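## Task

Scene 1: pick the awl out of the cup and use it to drive the steel dowel, which is jammed in the metal block, out through the block's small hole, so that the dowel ends up resting on the bench. The cup must stay upright and no object may drop more than 5 cm.

## Robot and tools

Robot: two UR-type arms, left_arm and right_arm, each ending in a four-digit hand with 16 motors (left_arm carries a left hand, right_arm a right hand). The bases sit at about (-0.043, +0.497, 0) for left_arm and (-0.036, -0.328, 0) for right_arm in the scene frame. Scene frame: origin at table-top height between the arms, +x pointing out over the table, +z up, left_arm on the +y side. Reported end_effector_position (m), end_effector_quat_wxyz and velocities use the scene frame. Head cameras cam_head_left and cam_head_right are fixed on a stand behind the arms; cam_left_wrist and cam_right_wrist ride on the hands.

Hand point axes (right hand): +z runs along straight fingers toward the tips, +y points out of the palm face, +x runs across the palm away from the thumb. On the left hand +x points toward the thumb instead. A rigid mast sticks out near the wrist on the palm side and can strike things.

The 48-number row (used by execute_actions and move): one list covering both arms, every value within [-1, 1]. Order: left_arm dx, dy, dz, rx, ry, rz; then 16 left-hand motor goals; then left_gripper current_limit and speed; then the same 24 for right_arm. The six pose numbers are an offset, not a pose: they count from that arm's Hand target as it stood when the action or move began, along the Hand target's own axes. 1.0 equals 0.6 m for dx/dy/dz and 180 degrees for rx/ry/rz (together a rotation vector). Sending all six as 0 re-commands the current Hand target. Repeating an offset moves the arm again.

Motor order per hand: index_mcp, index_abd, index_pip, index_dip, thumb_cmc, thumb_axl, thumb_mcp, thumb_ipl, middle_mcp, middle_abd, middle_pip, middle_dip, ring_mcp, ring_abd, ring_pip, ring_dip. Each is an absolute goal angle scaled between the hinge's two stops (+1 bends fingers toward the palm; straight is about -0.75 for _mcp, -0.58 _pip, -0.70 _dip, 0 _abd; thumb_cmc straight -0.71). A 0 is a real goal, so to keep a hand unchanged, copy back its hand_goal, hand_current_limit and hand_speed. current_limit maps -1..+1 to 0..550 mA (start +0.4); speed maps to (speed+1)/2 of 8.5 rad/s (start -0.6). Both persist once written.

execute_actions(actions, cameras): actions is a list of actions, each up to 15 rows, one row per 1/30 s step; a short action repeats its last row to fill 15 steps. Each row's offset counts from the action's starting Hand target, not from the previous row. An empty list returns state plus images. cameras: names, ["all"], or [].

move(target, speed, blend, stop_force, zero, blocking, cameras): target is one 48-number row or a list of up to 15 rows, all offsets measured from the same starting Hand targets. speed is path top speed in m/s, 0.002 to 3.6 (default 0.25), one value or one per target; turning is capped at twice that in rad/s. blend (m) rounds corners in a list; 0 stops at each. stop_force (N, 3 to 120, both arms) ends an arm's path when its wrist sensor feels that much push against the motion; use it slowly when approaching contact, omit it when backing away from a contact. zero (with stop_force only) chooses whether to re-zero the sensor first. blocking=false returns early and cannot go with stop_force. Paths are straight, last 0.5 to 10 s, and do not avoid obstacles; avoid paths near an arm's own base.

wait(seconds 0 to 10), stop() to brake a running move, zoom_image(camera, region [x0,y0,x1,y1] pixels, max 504 each side) on the latest image, zero_wrist_force(arm), read_manual(section) for licences, finished_scene(scene 1 or 2) to end the scene irreversibly.

Results: Hand target (the last commanded pose, basis for next offsets), end_effector_position, joint positions/torques, Wrist force/torque (in the hand frame, plus the peak since last shown), hand_goal, hand_measured, hand_current_ma, hand_state (moving, goal, blocked, overload). A move adds a line such as done, off_target, moving, held or fault, with limits=paced or held. Done does not prove nothing was touched.

Cautions: arms are stiff; aiming even slightly past firm contact can trigger a fault stop (torque fault, or about 150 N force fault) freezing the arm for 10 s. Wrist joints push only about 14 N m. Motors at 495 mA or more for 5 s shut down; MOTOR HOT warns of arm overheating. Orientation commands are clipped to 32 degrees from measured. Avoid arm-to-arm contact. Do not slam, drop, or release moving parts, tip the cup, or let anything leave the table; an occasional external nudge may move loose objects.

Each tool is called after "Emit:" as name(argument=value, ...) on one line, values as JSON.

## Session

Emit:
execute_actions(actions=[])

Scene clock: 0.00 s.
left_arm: end_effector_position=(+0.3620, +0.5857, +0.2300) hand_goal=(-0.754, +0.000, -0.576, -0.696, -0.714, -0.678, -0.226, -0.168, -0.754, +0.000, -0.576, -0.696, -0.754, +0.000, -0.576, -0.696) hand_measured=(-0.754, +0.000, -0.576, -0.696, -0.714, -0.678, -0.226, -0.168, -0.754, +0.000, -0.576, -0.696, -0.754, +0.000, -0.576, -0.696) hand_current_ma=(+0, +0, +0, +0, +0, +0, +0, +0, +0, +0, +0, +0, +0, +0, +0, +0) hand_state=(goal, goal, goal, goal, goal, goal, goal, goal, goal, goal, goal, goal, goal, goal, goal, goal) hand_current_limit=0.40 hand_speed=-0.60 end_effector_quat_wxyz=(+0.000, -0.005, +1.000, +0.000) | right_arm: end_effector_position=(+0.3718, -0.4070, +0.2300) hand_goal=(-0.754, +0.000, -0.576, -0.696, -0.714, -0.678, -0.226, -0.168, -0.754, +0.000, -0.576, -0.696, -0.754, +0.000, -0.576, -0.696) hand_measured=(-0.754, +0.000, -0.576, -0.696, -0.714, -0.678, -0.226, -0.168, -0.754, +0.000, -0.576, -0.696, -0.754, +0.000, -0.576, -0.696) hand_current_ma=(+0, +0, +0, +0, +0, +0, +0, +0, +0, +0, +0, +0, +0, +0, +0, +0) hand_state=(goal, goal, goal, goal, goal, goal, goal, goal, goal, goal, goal, goal, goal, goal, goal, goal) hand_current_limit=0.40 hand_speed=-0.60 end_effector_quat_wxyz=(+0.000, +1.000, +0.008, +0.000)
Joint positions: left_arm=[3.458 -1.419 -2.042 -1.252 1.571 -1.255] | right_arm=[-0.316 -1.723 2.042 -1.89 -1.571 1.255]
Joint velocities: within noise
Joint torques (N m): no reading
Wrist force (N): no reading
Wrist torque (N m): no reading
Wrist force, peak (N): no reading
Hand target: left_arm +0.3620, +0.5857, +0.2300; +0.000, -0.005, +1.000, +0.000 | right_arm +0.3718, -0.4070, +0.2300; +0.000, +1.000, +0.008, +0.000

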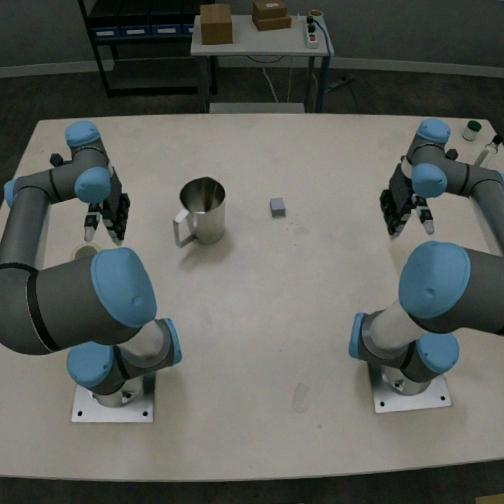

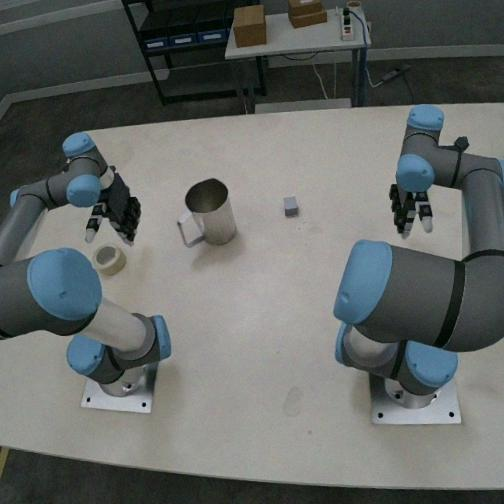

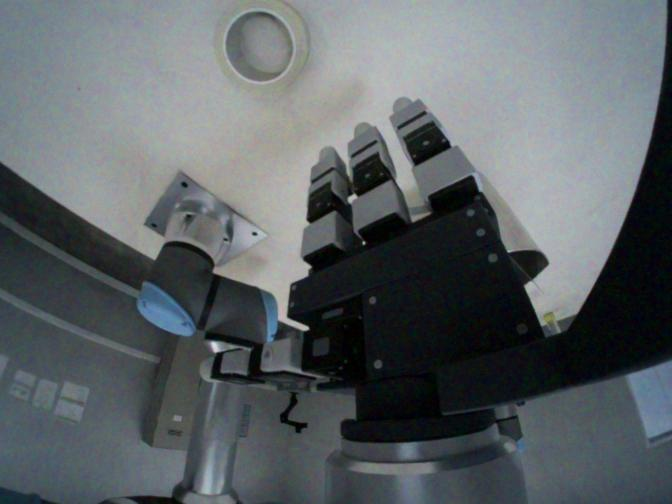

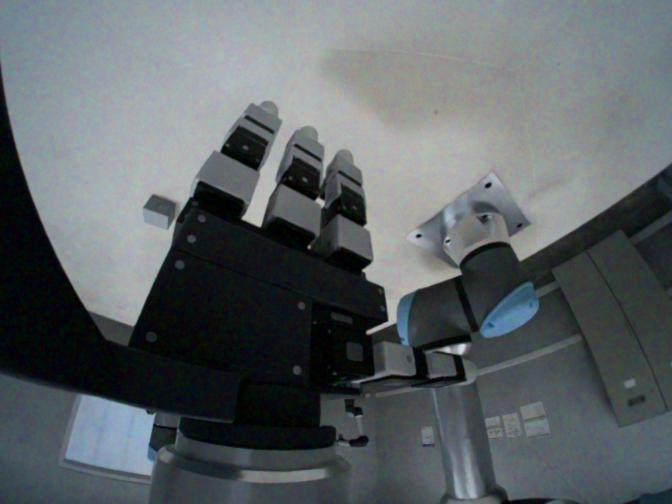

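Emit:
zoom_image(camera="cam_head_left", region=[160, 160, 320, 280])

Emit:
zoom_image(camera="cam_head_right", region=[160, 160, 320, 280])

Emit:
zoom_image(camera="cam_right_wrist", region=[120, 170, 220, 250])

Emit:
zoom_image(camera="cam_left_wrist", region=[450, 170, 610, 350])

Scaled by 3.150 from the camera's 504x504 image, which has a finer 720x720 frame.

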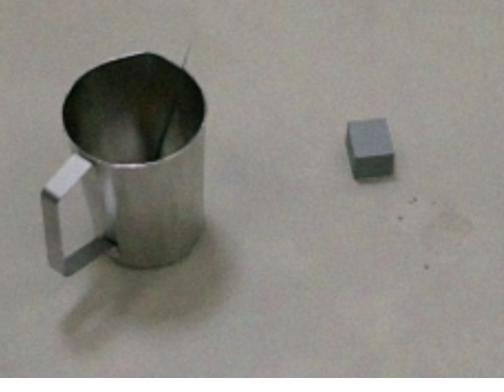

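Scaled by 3.150 from the camera's 504x504 image, which has a finer 720x720 frame.

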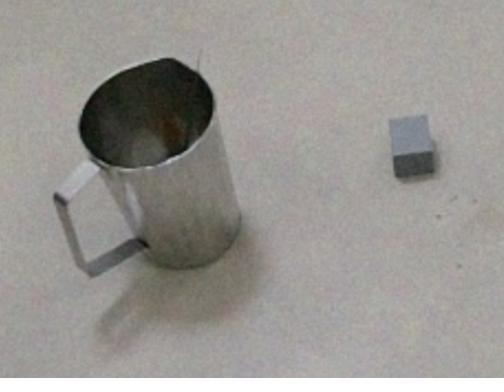

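Scaled by 5.040 from the camera's 672x504 image, which has a finer 960x720 frame.

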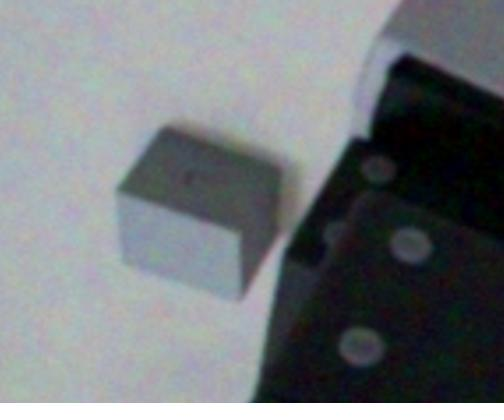

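Scaled by 2.800 from the camera's 672x504 image, which has a finer 960x720 frame.

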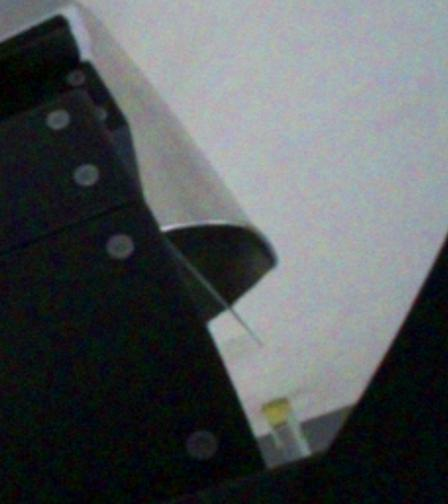

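Emit:
move(target=[[0,0,-0.317,0,0,0,-0.754,0,-0.576,-0.696,-0.714,-0.678,-0.226,-0.168,-0.754,0,-0.576,-0.696,-0.754,0,-0.576,-0.696,0.4,-0.6,0.13,-0.345,-0.033,0.195,0.195,0.472,-0.754,0,-0.576,-0.696,-0.714,-0.678,-0.226,-0.168,-0.754,0,-0.576,-0.696,-0.754,0,-0.576,-0.696,0.4,-0.6],[-0.203,-0.665,-0.317,0,0,0,-0.754,0,-0.576,-0.696,-0.714,-0.678,-0.226,-0.168,-0.754,0,-0.576,-0.696,-0.754,0,-0.576,-0.696,0.4,-0.6,0.13,-0.453,0.12,0.195,0.195,0.472,-0.754,0,-0.576,-0.696,-0.714,-0.678,-0.226,-0.168,-0.754,0,-0.576,-0.696,-0.754,0,-0.576,-0.696,0.4,-0.6]], speed=0.3, cameras=["all"])

Scene clock: 148.37 s.
left_arm: end_effector_position=(+0.4877, +0.1880, +0.4203) hand_goal=(-0.754, +0.000, -0.576, -0.696, -0.714, -0.678, -0.226, -0.168, -0.754, +0.000, -0.576, -0.696, -0.754, +0.000, -0.576, -0.696) hand_measured=(-0.752, +0.000, -0.576, -0.696, -0.714, -0.678, -0.224, -0.168, -0.752, +0.000, -0.576, -0.696, -0.754, +0.000, -0.576, -0.696) hand_current_ma=(+4, +0, -3, +0, -1, +3, +10, +1, +4, +0, -3, +0, +4, +0, -3, +0) hand_state=(goal, goal, goal, goal, goal, goal, goal, goal, goal, goal, goal, goal, goal, goal, goal, goal) hand_current_limit=0.40 hand_speed=-0.60 end_effector_quat_wxyz=(+0.000, -0.005, +1.000, +0.000) end_effector_velocity=(+0.001, -0.001, +0.001) end_effector_angular_velocity=(-0.001, -0.002, +0.002) | right_arm: end_effector_position=(+0.4456, -0.1340, +0.1580) hand_goal=(-0.754, +0.000, -0.576, -0.696, -0.714, -0.678, -0.226, -0.168, -0.754, +0.000, -0.576, -0.696, -0.754, +0.000, -0.576, -0.696) hand_measured=(-0.748, +0.000, -0.576, -0.696, -0.710, -0.678, -0.224, -0.168, -0.748, +0.000, -0.576, -0.696, -0.748, +0.000, -0.576, -0.696) hand_current_ma=(+29, +0, -3, +0, +18, +4, +11, +2, +30, +0, -3, +0, +31, +0, -3, +0) hand_state=(goal, goal, goal, goal, goal, goal, goal, goal, goal, goal, goal, goal, goal, goal, goal, goal) hand_current_limit=0.40 hand_speed=-0.60 end_effector_quat_wxyz=(-0.272, +0.658, -0.649, +0.268)
Joint positions: left_arm=[2.712 -2.034 -0.831 -1.847 1.571 -2] | right_arm=[0.079 -1.468 2.244 -3.129 -1.627 3.198]
Joint velocities: left_arm=[0 -0.002 0.005 0 0 -0.002] | right_arm=[within noise]
Joint torques (N m): left_arm=[-7.16 28 28.06 1.59 -0.26 -1.36] | right_arm=[-11.49 -25.32 -26.6 -3.68 2.33 -2.39]
Wrist force (N): left_arm=[0.0 -0.1 -0.4] | right_arm=[-0.9 0.8 0.9]
Wrist torque (N m): left_arm=[0.02 -0.01 -0.11] | right_arm=[0.05 0.14 -0.13]
Wrist force, peak (N): left_arm=[0.7 2.8 0.0] | right_arm=[-1.4 1.1 1.1]
Hand target: left_arm +0.4877, +0.1879, +0.4202; +0.000, -0.005, +1.000, +0.000 | right_arm +0.4456, -0.1340, +0.1580; -0.272, +0.658, -0.649, +0.268
Off the commanded pose: left_arm 0.000 m, 0 deg | right_arm 0.000 m, 0 deg.
move: done
camera_calibration:
cam_left_wrist: T_world_to_cam=[[0.795439, -0.606009, 0.00553715, -0.315736], [-0.380224, -0.491921, 0.783226, -0.112102], [-0.471918, -0.625114, -0.621712, 0.73177], [0, 0, 0, 1]] pos_world=[0.55386, 0.210955, 0.5445]
cam_right_wrist: T_world_to_cam=[[-0.440948, 0.797941, -0.41092, 0.406851], [-0.188982, 0.365026, 0.911615, -0.0720738], [0.877411, 0.479632, -0.0101607, -0.204929], [0, 0, 0, 1]] pos_world=[0.345587, -0.200044, 0.230804]

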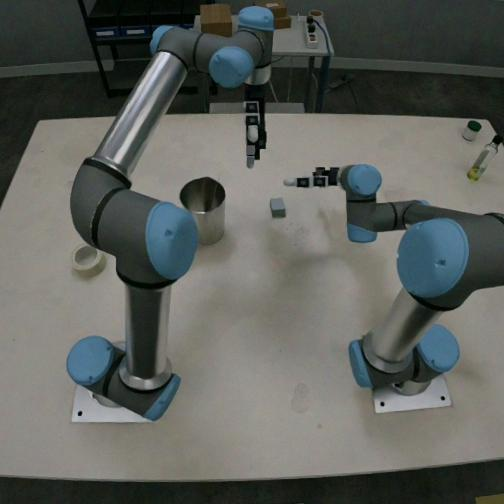

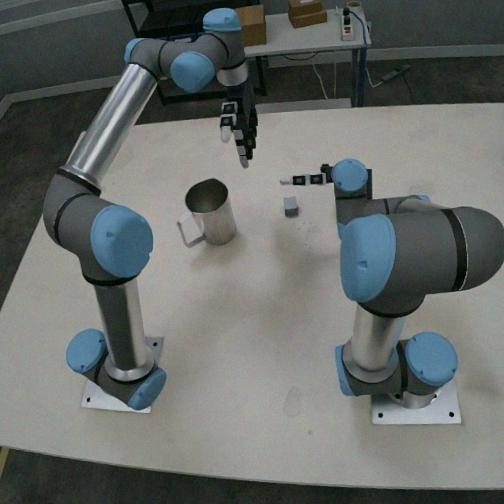

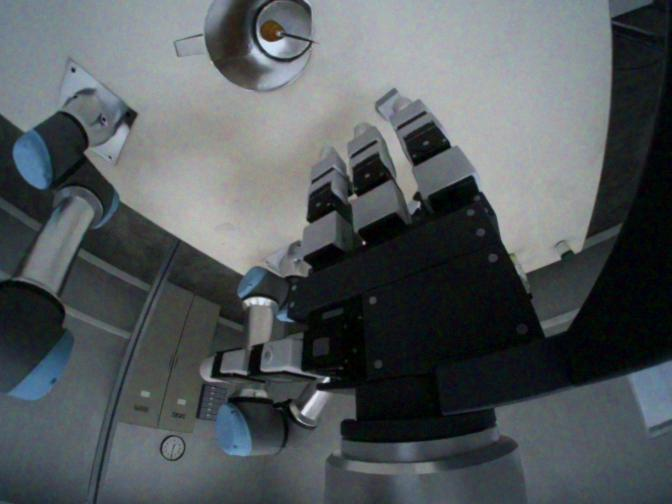

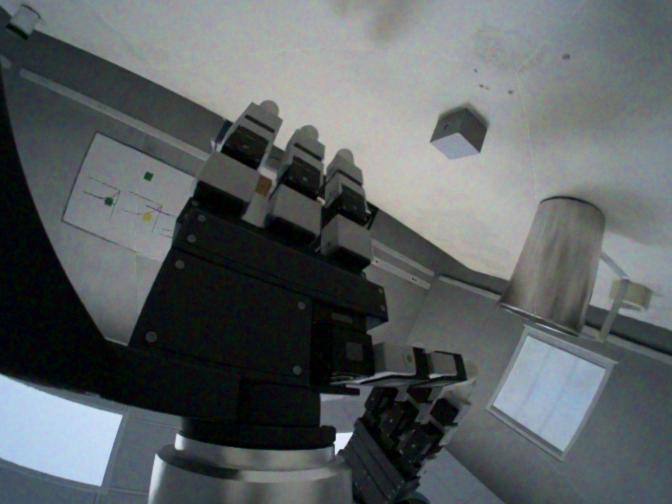

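Emit:
zoom_image(camera="cam_left_wrist", region=[160, 0, 360, 110])

Emit:
zoom_image(camera="cam_right_wrist", region=[420, 90, 500, 170])

Emit:
zoom_image(camera="cam_head_left", region=[160, 150, 320, 270])

Emit:
zoom_image(camera="cam_head_right", region=[160, 150, 320, 270])

Scaled by 2.520 from the camera's 672x504 image, which has a finer 960x720 frame.

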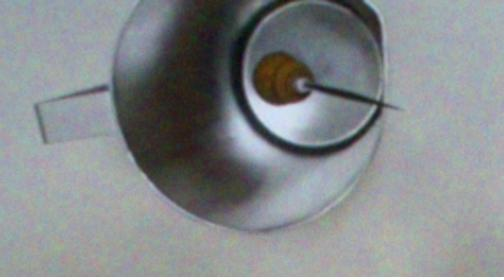

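Scaled by 6.300 from the camera's 672x504 image, which has a finer 960x720 frame.

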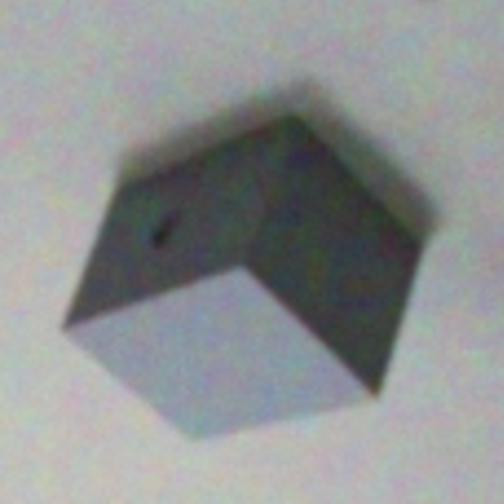

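Scaled by 3.150 from the camera's 504x504 image, which has a finer 720x720 frame.

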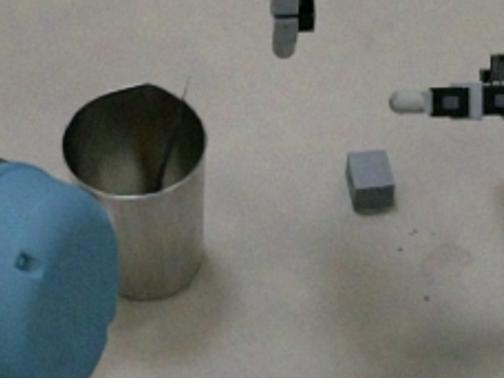

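Scaled by 3.150 from the camera's 504x504 image, which has a finer 720x720 frame.

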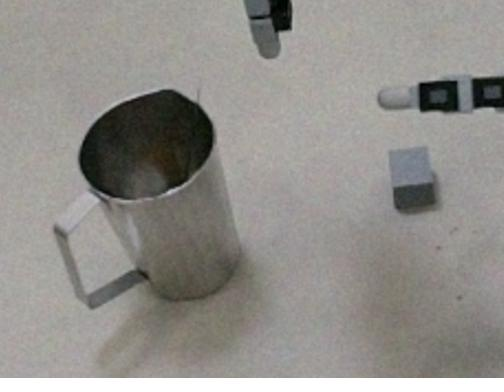

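Emit:
move(target=[-0.185,-0.037,0.2,0,0,0,-0.754,0,-0.576,-0.696,-0.714,-0.678,-0.226,-0.168,-0.754,0,-0.576,-0.696,-0.754,0,-0.576,-0.696,0.4,-0.6,-0.057,-0.137,-0.1975,0.1298,-0.2359,-0.1503,-0.342,0.163,-0.066,-0.333,0.571,-0.677,-0.225,-0.059,-0.754,0,-0.576,-0.696,-0.754,0,-0.576,-0.696,0.4,-0.6], speed=0.3, cameras=["cam_left_wrist","cam_right_wrist"])

Scene clock: 417.40 s.
left_arm: end_effector_position=(+0.5990, +0.1669, +0.3002) hand_goal=(-0.754, +0.000, -0.576, -0.696, -0.714, -0.678, -0.226, -0.168, -0.754, +0.000, -0.576, -0.696, -0.754, +0.000, -0.576, -0.696) hand_measured=(-0.752, +0.000, -0.576, -0.696, -0.714, -0.678, -0.224, -0.168, -0.752, +0.000, -0.576, -0.696, -0.754, +0.000, -0.576, -0.696) hand_current_ma=(+4, +0, -3, +0, -1, +3, +11, +1, +4, +0, -3, +0, +4, +0, -3, +0) hand_state=(goal, goal, goal, goal, goal, goal, goal, goal, goal, goal, goal, goal, goal, goal, goal, goal) hand_current_limit=0.40 hand_speed=-0.60 end_effector_quat_wxyz=(+0.000, -0.005, +1.000, +0.000) | right_arm: end_effector_position=(+0.4197, -0.1003, +0.3000) hand_goal=(-0.342, +0.162, -0.066, -0.334, +0.570, -0.678, -0.226, -0.060, -0.754, +0.000, -0.576, -0.696, -0.754, +0.000, -0.576, -0.696) hand_measured=(-0.338, +0.158, -0.068, -0.338, +0.568, -0.678, -0.224, -0.062, -0.746, +0.000, -0.576, -0.696, -0.746, +0.000, -0.576, -0.696) hand_current_ma=(+17, -14, -10, -15, -6, +4, +11, -9, +39, +0, -1, +0, +40, +0, -1, +0) hand_state=(goal, goal, goal, goal, goal, goal, goal, goal, goal, goal, goal, goal, goal, goal, goal, goal) hand_current_limit=0.40 hand_speed=-0.60 end_effector_quat_wxyz=(-0.540, +0.772, -0.275, +0.192)
Joint positions: left_arm=[2.746 -2.304 -0.705 -1.703 1.571 -1.967] | right_arm=[-0.201 -1.71 2.257 -3.035 -0.6 2.58]
Joint torques (N m): left_arm=[-4.66 59.31 18.63 0.85 -1.04 -1.8] | right_arm=[9.93 -4.84 -13.72 -1.45 3.61 -1.07]
Wrist force (N): left_arm=[0.4 0.0 0.1] | right_arm=[-1.0 0.9 1.5]
Wrist torque (N m): left_arm=[0.00 -0.06 -0.07] | right_arm=[0.10 0.13 -0.12]
Wrist force, peak (N): left_arm=[0.8 0.1 -0.8] | right_arm=[-1.4 1.0 1.5]
Hand target: left_arm +0.5989, +0.1668, +0.3002; +0.000, -0.005, +1.000, +0.000 | right_arm +0.4197, -0.1002, +0.3000; -0.540, +0.772, -0.275, +0.191
Off the commanded pose: left_arm 0.000 m, 0 deg | right_arm 0.000 m, 0 deg.
move: done
camera_calibration:
cam_left_wrist: T_world_to_cam=[[0.795478, -0.60596, 0.00520413, -0.416205], [-0.379911, -0.492004, 0.783326, 0.0136312], [-0.472104, -0.625096, -0.621589, 0.696458], [0, 0, 0, 1]] pos_world=[0.665061, 0.189856, 0.424399]
cam_right_wrist: T_world_to_cam=[[-0.759742, 0.342416, -0.55276, 0.557688], [-0.633113, -0.195817, 0.748881, -0.0397161], [0.148189, 0.918916, 0.365559, 0.0404129], [0, 0, 0, 1]] pos_world=[0.392565, -0.235874, 0.323237]
Images, in order (width x height): cam_left_wrist 672x504, cam_right_wrist 672x504.

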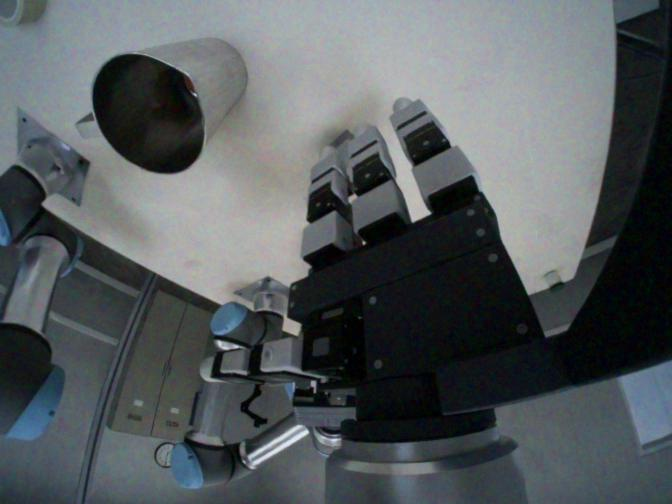

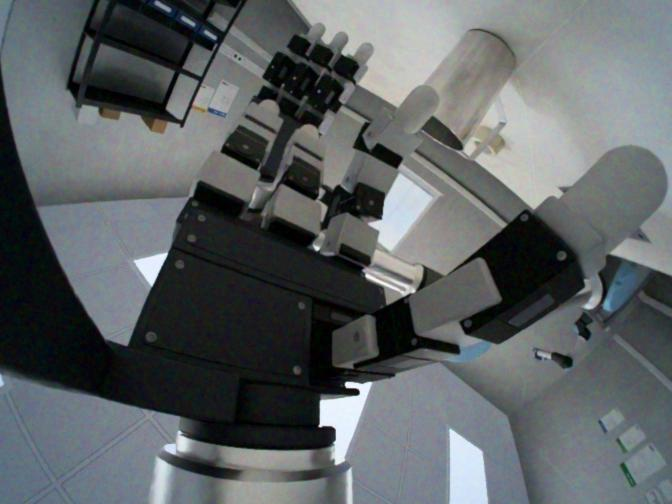

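Emit:
zoom_image(camera="cam_left_wrist", region=[70, 20, 270, 180])

Emit:
zoom_image(camera="cam_left_wrist", region=[160, 40, 240, 110])

Emit:
zoom_image(camera="cam_right_wrist", region=[380, 20, 560, 200])

Scaled by 2.520 from the camera's 672x504 image, which has a finer 960x720 frame.

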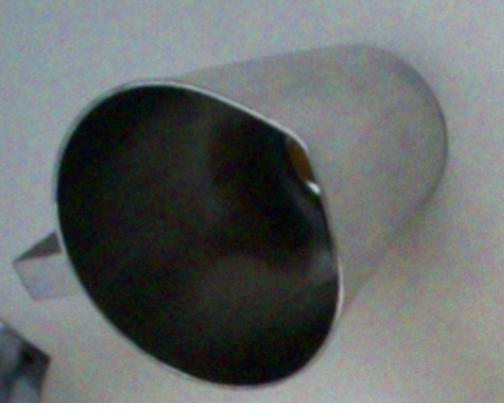

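Scaled by 6.300 from the camera's 672x504 image, which has a finer 960x720 frame.

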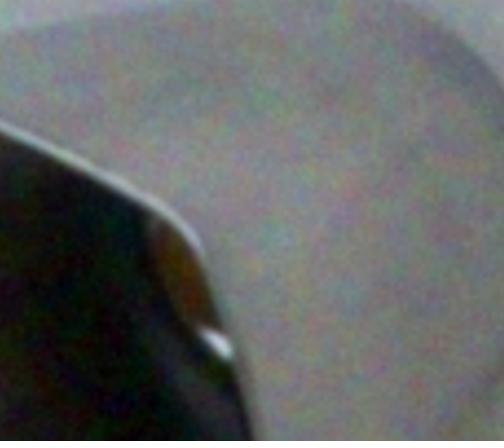

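Scaled by 2.800 from the camera's 672x504 image, which has a finer 960x720 frame.

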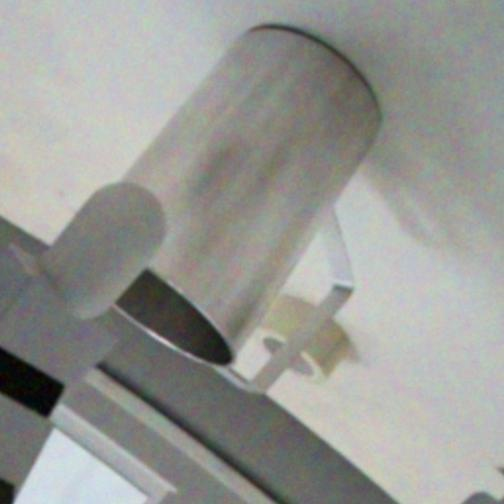

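Emit:
zoom_image(camera="cam_left_wrist", region=[180, 80, 230, 150])

Emit:
execute_actions(actions=[])

Scaled by 7.200 from the camera's 672x504 image, which has a finer 960x720 frame.

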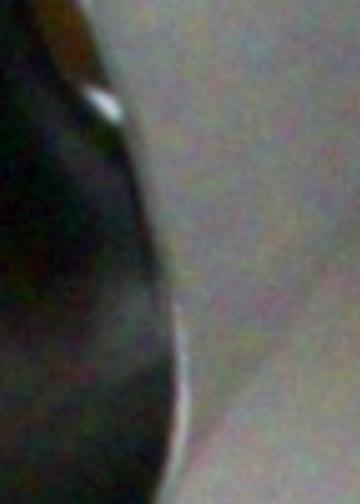

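Scene clock: 427.20 s.
left_arm: end_effector_position=(+0.5989, +0.1668, +0.3002) hand_goal=(-0.754, +0.000, -0.576, -0.696, -0.714, -0.678, -0.226, -0.168, -0.754, +0.000, -0.576, -0.696, -0.754, +0.000, -0.576, -0.696) hand_measured=(-0.752, +0.000, -0.576, -0.696, -0.714, -0.678, -0.224, -0.168, -0.752, +0.000, -0.576, -0.696, -0.754, +0.000, -0.576, -0.696) hand_current_ma=(+4, +0, -3, +0, -1, +3, +11, +1, +4, +0, -3, +0, +4, +0, -3, +0) hand_state=(goal, goal, goal, goal, goal, goal, goal, goal, goal, goal, goal, goal, goal, goal, goal, goal) hand_current_limit=0.40 hand_speed=-0.60 end_effector_quat_wxyz=(+0.000, -0.005, +1.000, +0.000) | right_arm: end_effector_position=(+0.4197, -0.1002, +0.3000) hand_goal=(-0.342, +0.162, -0.066, -0.334, +0.570, -0.678, -0.226, -0.060, -0.754, +0.000, -0.576, -0.696, -0.754, +0.000, -0.576, -0.696) hand_measured=(-0.338, +0.158, -0.068, -0.338, +0.568, -0.678, -0.224, -0.062, -0.746, +0.000, -0.576, -0.696, -0.746, +0.000, -0.576, -0.696) hand_current_ma=(+17, -14, -10, -15, -6, +4, +11, -9, +39, +0, -1, +0, +40, +0, -1, +0) hand_state=(goal, goal, goal, goal, goal, goal, goal, goal, goal, goal, goal, goal, goal, goal, goal, goal) hand_current_limit=0.40 hand_speed=-0.60 end_effector_quat_wxyz=(-0.540, +0.772, -0.275, +0.191)
Joint positions: left_arm=[2.746 -2.304 -0.705 -1.703 1.571 -1.967] | right_arm=[-0.201 -1.71 2.257 -3.035 -0.6 2.579]
Joint velocities: within noise
Joint torques (N m): left_arm=[-7.73 67.83 15.23 0.65 0.32 -1.69] | right_arm=[10.86 -6.92 -14 -1.15 3.09 -2.56]
Wrist force (N): left_arm=[0.1 -0.1 0.0] | right_arm=[-1.4 0.7 1.5]
Wrist torque (N m): left_arm=[0.01 -0.02 -0.09] | right_arm=[0.08 0.17 -0.15]
Wrist force, peak (N): left_arm=[0.4 0.2 -0.2] | right_arm=[-1.4 1.0 1.5]
Hand target: left_arm +0.5989, +0.1668, +0.3002; +0.000, -0.005, +1.000, +0.000 | right_arm +0.4197, -0.1002, +0.3000; -0.540, +0.772, -0.275, +0.191
Off the commanded pose: left_arm 0.000 m, 0 deg | right_arm 0.000 m, 0 deg.
camera_calibration:
cam_left_wrist: T_world_to_cam=[[0.795478, -0.60596, 0.00520413, -0.416266], [-0.379911, -0.492004, 0.783326, 0.0135819], [-0.472104, -0.625096, -0.621589, 0.696395], [0, 0, 0, 1]] pos_world=[0.665061, 0.189756, 0.424399]
cam_right_wrist: T_world_to_cam=[[-0.760002, 0.34209, -0.552604, 0.557573], [-0.632897, -0.196219, 0.748959, -0.0398257], [0.14778, 0.918952, 0.365634, 0.0405019], [0, 0, 0, 1]] pos_world=[0.392566, -0.235774, 0.323136]

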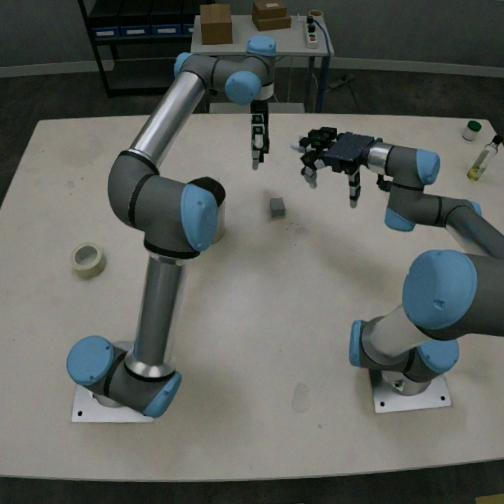

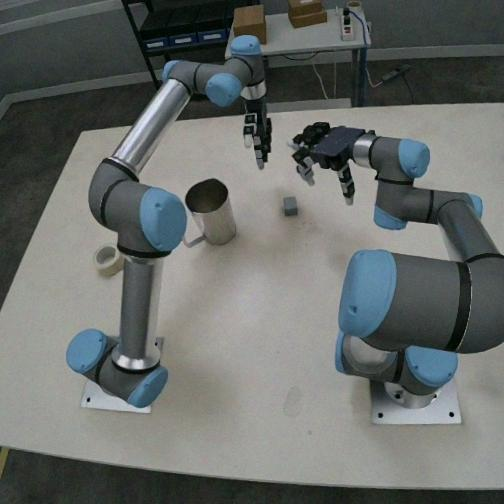

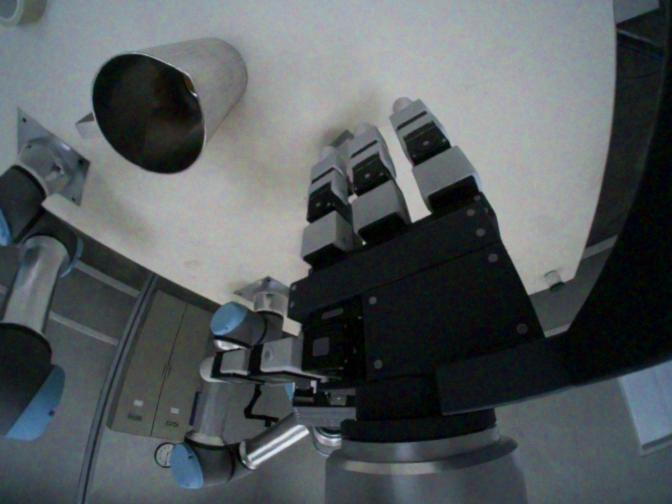

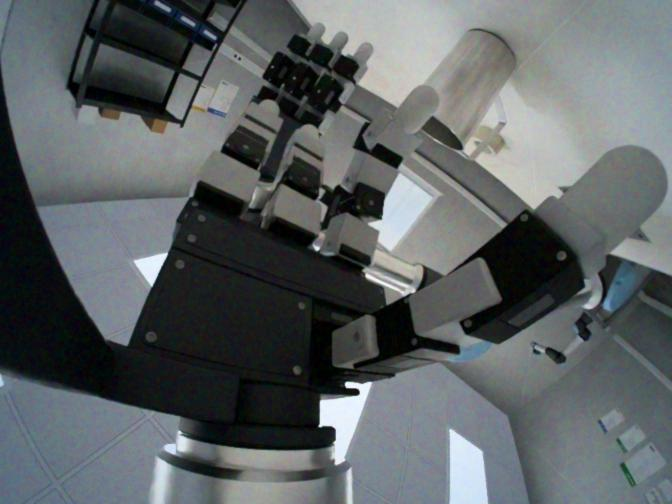

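Emit:
move(target=[[0,0,-0.2,0,0,0,-0.754,0,-0.576,-0.696,-0.714,-0.678,-0.226,-0.168,-0.754,0,-0.576,-0.696,-0.754,0,-0.576,-0.696,0.4,-0.6,0,0,0,0,0,0,-0.342,0.163,-0.066,-0.333,0.571,-0.677,-0.225,-0.059,-0.754,0,-0.576,-0.696,-0.754,0,-0.576,-0.696,0.4,-0.6],[0.3617,0.5783,-0.2,0,0,0,-0.754,0,-0.576,-0.696,-0.714,-0.678,-0.226,-0.168,-0.754,0,-0.576,-0.696,-0.754,0,-0.576,-0.696,0.4,-0.6,0,0,0,0,0,0,-0.342,0.163,-0.066,-0.333,0.571,-0.677,-0.225,-0.059,-0.754,0,-0.576,-0.696,-0.754,0,-0.576,-0.696,0.4,-0.6],[0.3617,0.5783,0.17,0,0,0,-0.754,0,-0.576,-0.696,-0.714,-0.678,-0.226,-0.168,-0.754,0,-0.576,-0.696,-0.754,0,-0.576,-0.696,0.4,-0.6,-0.1748,-0.206,0.5173,0,0,0,-0.342,0.163,-0.066,-0.333,0.571,-0.677,-0.225,-0.059,-0.754,0,-0.576,-0.696,-0.754,0,-0.576,-0.696,0.4,-0.6]], speed=0.3, blend=0.03, cameras=["all"])

Scene clock: 472.47 s.
left_arm: end_effector_position=(+0.3785, +0.5117, +0.1982) hand_goal=(-0.754, +0.000, -0.576, -0.696, -0.714, -0.678, -0.226, -0.168, -0.754, +0.000, -0.576, -0.696, -0.754, +0.000, -0.576, -0.696) hand_measured=(-0.752, +0.000, -0.576, -0.696, -0.714, -0.678, -0.224, -0.168, -0.752, +0.000, -0.576, -0.696, -0.754, +0.000, -0.576, -0.696) hand_current_ma=(+4, +0, -3, +0, -1, +3, +14, +1, +4, +0, -3, +0, +4, +0, -3, +0) hand_state=(goal, goal, goal, goal, goal, goal, goal, goal, goal, goal, goal, goal, goal, goal, goal, goal) hand_current_limit=0.40 hand_speed=-0.60 end_effector_quat_wxyz=(+0.000, -0.005, +1.000, +0.000) | right_arm: end_effector_position=(+0.5493, +0.2249, +0.3097) hand_goal=(-0.342, +0.162, -0.066, -0.334, +0.570, -0.678, -0.226, -0.060, -0.754, +0.000, -0.576, -0.696, -0.754, +0.000, -0.576, -0.696) hand_measured=(-0.338, +0.158, -0.068, -0.338, +0.568, -0.678, -0.224, -0.062, -0.746, +0.000, -0.576, -0.696, -0.746, +0.000, -0.576, -0.696) hand_current_ma=(+22, -13, -8, -15, -6, +4, +11, -9, +41, +0, -1, +0, +42, +0, -1, +0) hand_state=(goal, goal, goal, goal, goal, goal, goal, goal, goal, goal, goal, goal, goal, goal, goal, goal) hand_current_limit=0.40 hand_speed=-0.60 end_effector_quat_wxyz=(-0.540, +0.772, -0.275, +0.192)
Joint positions: left_arm=[3.276 -1.506 -2.052 -1.154 1.571 -1.436] | right_arm=[0.452 -1.046 1.451 -3.166 -1.177 2.991]
Joint torques (N m): left_arm=[-3.94 28.99 13.21 3.81 1.09 -1.07] | right_arm=[9.86 -39.65 -30.4 -1.43 -0.29 -1.73]
Wrist force (N): left_arm=[0.1 0.0 0.1] | right_arm=[-0.9 0.6 1.3]
Wrist torque (N m): left_arm=[0.00 0.00 0.02] | right_arm=[0.09 0.10 -0.07]
Wrist force, peak (N): left_arm=[0.0 0.1 2.7] | right_arm=[-1.7 -0.4 3.3]
Hand target: left_arm +0.3785, +0.5117, +0.1982; +0.000, -0.005, +1.000, +0.000 | right_arm +0.5493, +0.2249, +0.3096; -0.540, +0.772, -0.275, +0.191
Off the commanded pose: left_arm 0.000 m, 0 deg | right_arm 0.000 m, 0 deg.
move: done
camera_calibration:
cam_left_wrist: T_world_to_cam=[[0.795478, -0.60596, 0.00520407, -0.0314159], [-0.379911, -0.492004, 0.783326, 0.179441], [-0.472104, -0.625096, -0.621589, 0.744537], [0, 0, 0, 1]] pos_world=[0.444661, 0.534656, 0.322399]
cam_right_wrist: T_world_to_cam=[[-0.759871, 0.342256, -0.552682, 0.550248], [-0.633054, -0.196315, 0.748801, 0.0987716], [0.147782, 0.918869, 0.365841, -0.280955], [0, 0, 0, 1]] pos_world=[0.522165, 0.0892253, 0.332937]

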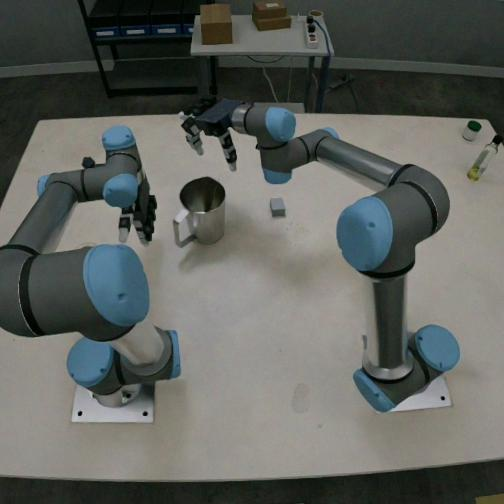

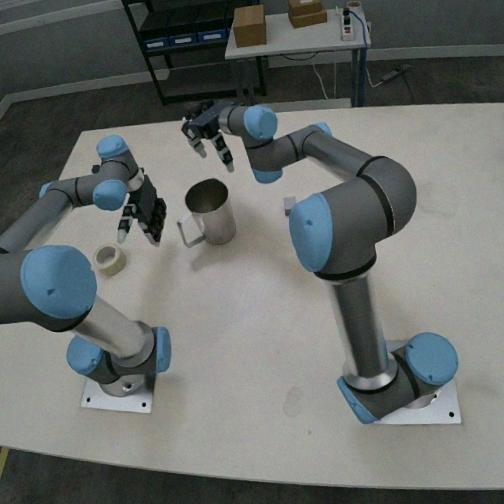

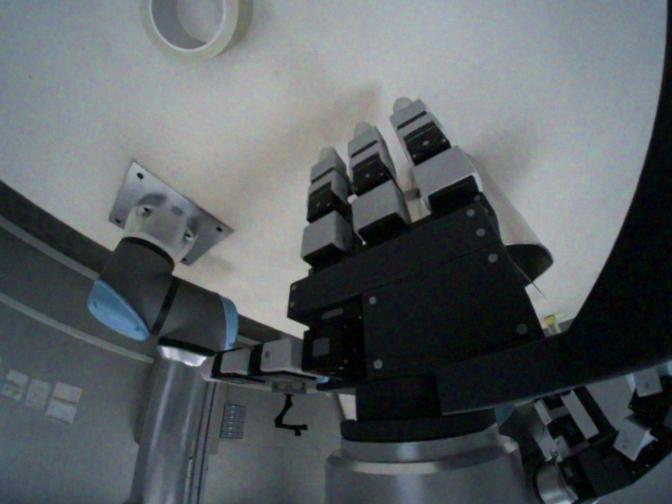

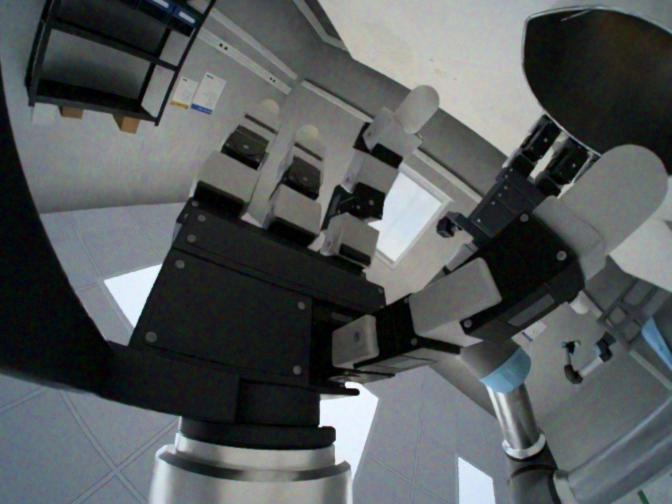

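Emit:
zoom_image(camera="cam_left_wrist", region=[460, 170, 672, 500])

Emit:
zoom_image(camera="cam_right_wrist", region=[360, 0, 672, 300])

Emit:
zoom_image(camera="cam_head_left", region=[160, 90, 280, 250])

Emit:
zoom_image(camera="cam_head_right", region=[160, 90, 280, 250])

Scaled by 1.527 from the camera's 672x504 image, which has a finer 960x720 frame.

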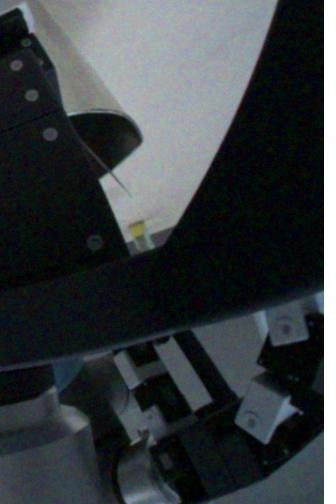

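Scaled by 1.615 from the camera's 672x504 image, which has a finer 960x720 frame.

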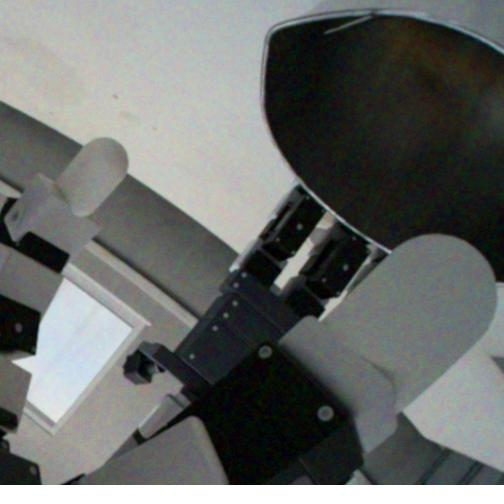

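Scaled by 3.150 from the camera's 504x504 image, which has a finer 720x720 frame.

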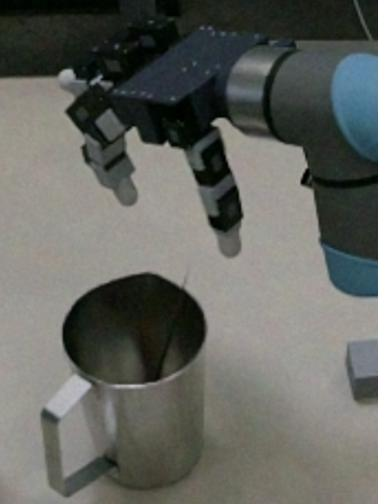

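Scaled by 3.150 from the camera's 504x504 image, which has a finer 720x720 frame.

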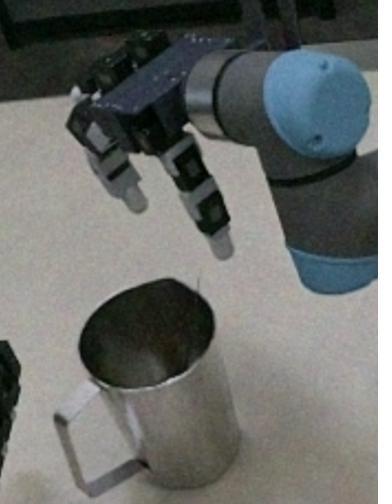

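Emit:
move(target=[0,0,0,0,0,0,-0.754,0,-0.576,-0.696,-0.714,-0.678,-0.226,-0.168,-0.754,0,-0.576,-0.696,-0.754,0,-0.576,-0.696,0.4,-0.6,0,0.0861,0.0314,0,0,0,-0.342,0.163,-0.066,-0.333,0.571,-0.677,-0.225,-0.059,-0.754,0,-0.576,-0.696,-0.754,0,-0.576,-0.696,0.4,-0.6], speed=0.1, stop_force=6, cameras=["all"])

Emit:
zoom_image(camera="cam_right_wrist", region=[380, 0, 672, 260])

Emit:
zoom_image(camera="cam_left_wrist", region=[490, 220, 600, 320])

Emit:
zoom_image(camera="cam_head_left", region=[160, 120, 260, 240])

Emit:
zoom_image(camera="cam_head_right", region=[160, 120, 260, 240])

Scene clock: 522.03 s.
left_arm: end_effector_position=(+0.3785, +0.5117, +0.1982) hand_goal=(-0.754, +0.000, -0.576, -0.696, -0.714, -0.678, -0.226, -0.168, -0.754, +0.000, -0.576, -0.696, -0.754, +0.000, -0.576, -0.696) hand_measured=(-0.752, +0.000, -0.576, -0.696, -0.714, -0.678, -0.224, -0.168, -0.752, +0.000, -0.576, -0.696, -0.754, +0.000, -0.576, -0.696) hand_current_ma=(+4, +0, -3, +0, -1, +3, +14, +1, +4, +0, -3, +0, +4, +0, -3, +0) hand_state=(goal, goal, goal, goal, goal, goal, goal, goal, goal, goal, goal, goal, goal, goal, goal, goal) hand_current_limit=0.40 hand_speed=-0.60 end_effector_quat_wxyz=(+0.000, -0.005, +1.000, +0.000) | right_arm: end_effector_position=(+0.5492, +0.2250, +0.2547) hand_goal=(-0.342, +0.162, -0.066, -0.334, +0.570, -0.678, -0.226, -0.060, -0.754, +0.000, -0.576, -0.696, -0.754, +0.000, -0.576, -0.696) hand_measured=(-0.338, +0.158, -0.068, -0.338, +0.568, -0.678, -0.224, -0.062, -0.744, +0.000, -0.576, -0.696, -0.744, +0.000, -0.576, -0.696) hand_current_ma=(+22, -13, -8, -15, -6, +4, +11, -9, +44, +0, +0, +0, +45, +0, +0, +0) hand_state=(goal, goal, goal, goal, goal, goal, goal, goal, goal, goal, goal, goal, goal, goal, goal, goal) hand_current_limit=0.40 hand_speed=-0.60 end_effector_quat_wxyz=(-0.540, +0.772, -0.275, +0.191)
Joint positions: left_arm=[3.276 -1.506 -2.053 -1.154 1.571 -1.436] | right_arm=[0.452 -0.988 1.512 -3.286 -1.177 2.991]
Joint torques (N m): left_arm=[-6.2 31.93 14.92 3.83 -0.98 -1.68] | right_arm=[10.61 -50.64 -25.53 -3.95 -1.92 0.9]
Wrist force (N): left_arm=[0.1 0.0 0.0] | right_arm=[-1.0 0.5 1.5]
Wrist torque (N m): left_arm=[0.00 -0.01 0.02] | right_arm=[0.08 0.10 -0.06]
Wrist force, peak (N): left_arm=[-0.1 0.2 0.3] | right_arm=[-1.1 1.8 1.6]
Hand target: left_arm +0.3785, +0.5117, +0.1982; +0.000, -0.005, +1.000, +0.000 | right_arm +0.5492, +0.2250, +0.2547; -0.540, +0.772, -0.275, +0.191
Off the commanded pose: left_arm 0.000 m, 0 deg | right_arm 0.000 m, 0 deg.
move: done
camera_calibration:
cam_left_wrist: T_world_to_cam=[[0.795478, -0.60596, 0.00520413, -0.0314159], [-0.379911, -0.492004, 0.783326, 0.179441], [-0.472104, -0.625096, -0.621589, 0.744537], [0, 0, 0, 1]] pos_world=[0.444661, 0.534656, 0.322399]
cam_right_wrist: T_world_to_cam=[[-0.759954, 0.342104, -0.552661, 0.519792], [-0.632954, -0.196193, 0.748917, 0.139818], [0.147779, 0.918952, 0.365634, -0.26086], [0, 0, 0, 1]] pos_world=[0.522066, 0.089326, 0.277937]

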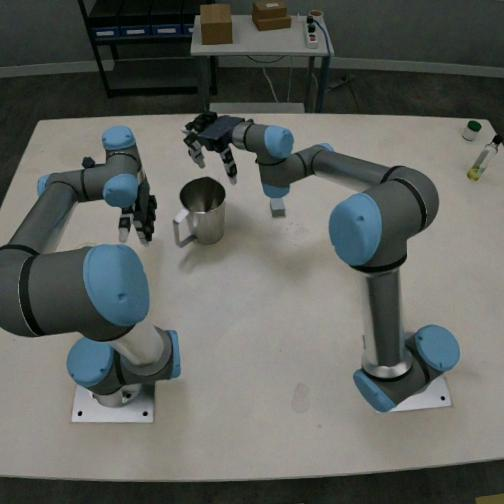

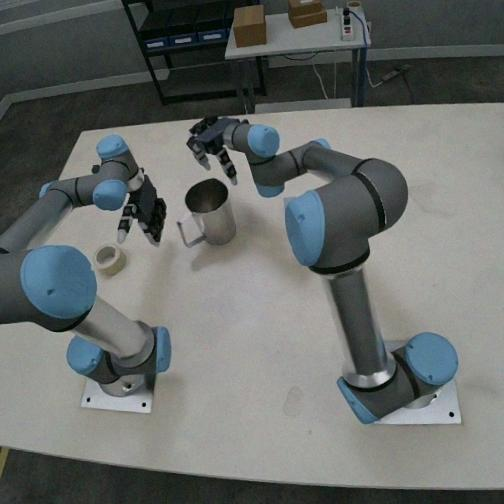

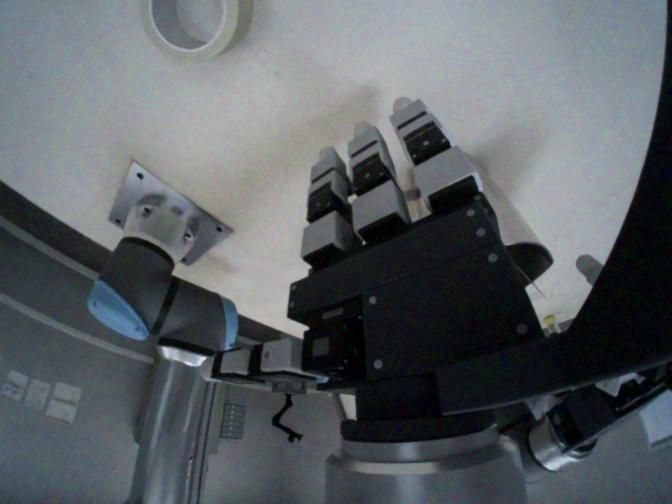

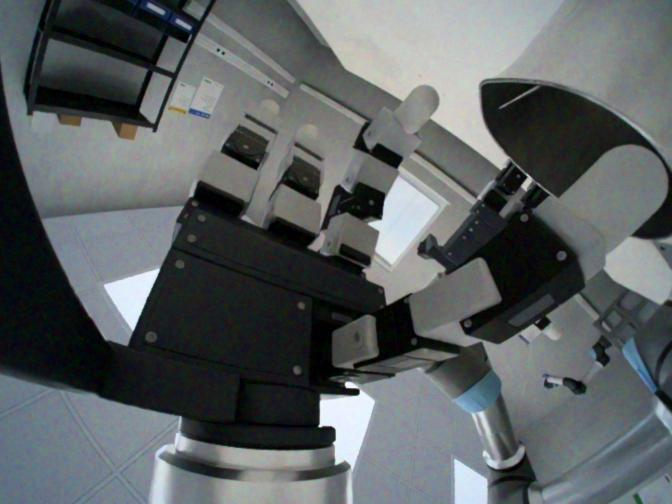

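Scaled by 1.726 from the camera's 672x504 image, which has a finer 960x720 frame.

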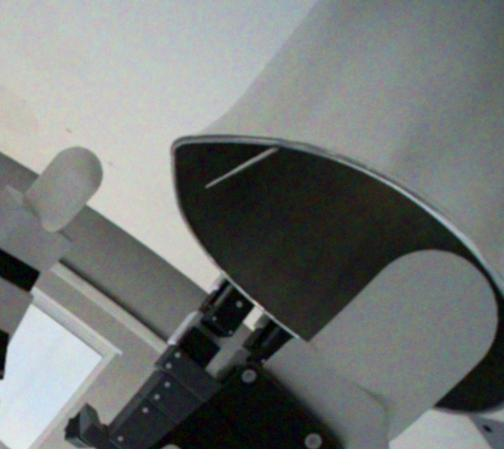

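Scaled by 4.582 from the camera's 672x504 image, which has a finer 960x720 frame.

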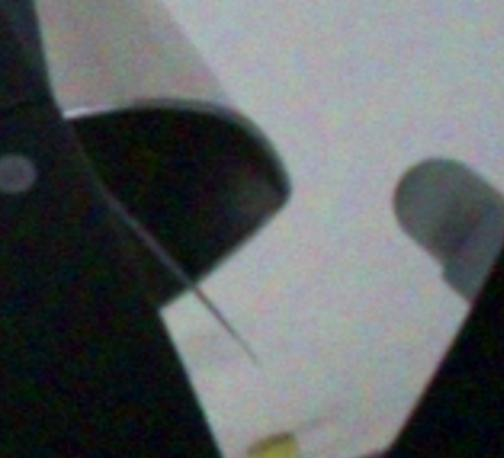

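Scaled by 4.200 from the camera's 504x504 image, which has a finer 720x720 frame.

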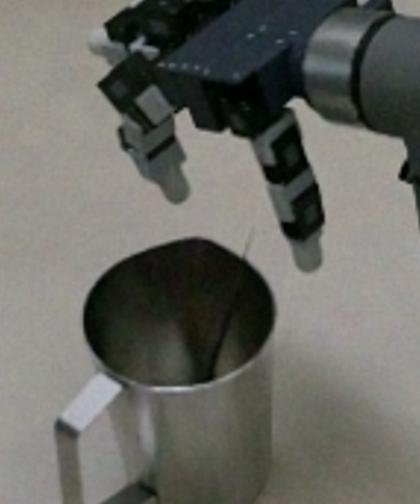

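Scaled by 4.200 from the camera's 504x504 image, which has a finer 720x720 frame.

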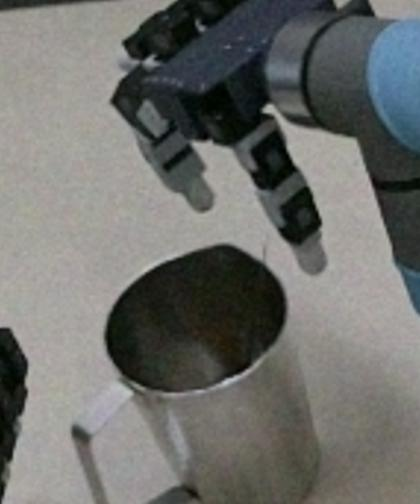

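Emit:
zoom_image(camera="cam_right_wrist", region=[340, 70, 460, 230])

Emit:
zoom_image(camera="cam_right_wrist", region=[420, 60, 672, 320])

Scaled by 3.150 from the camera's 672x504 image, which has a finer 960x720 frame.

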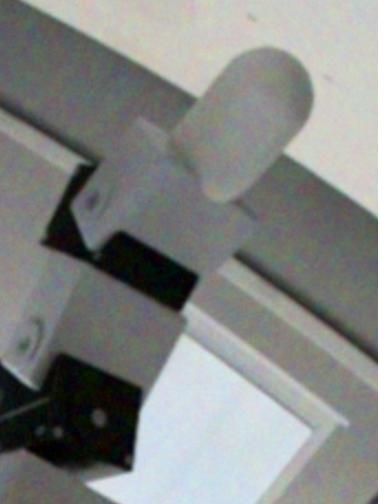

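Scaled by 1.938 from the camera's 672x504 image, which has a finer 960x720 frame.

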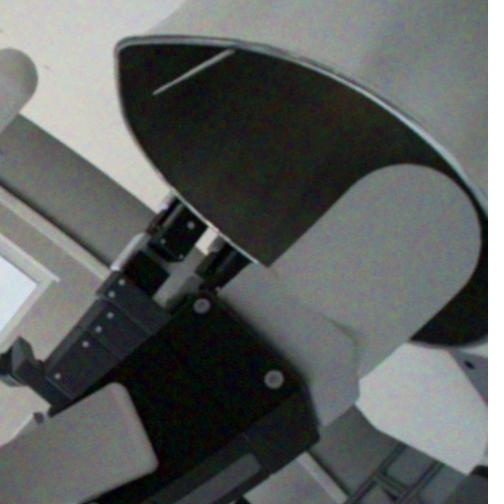

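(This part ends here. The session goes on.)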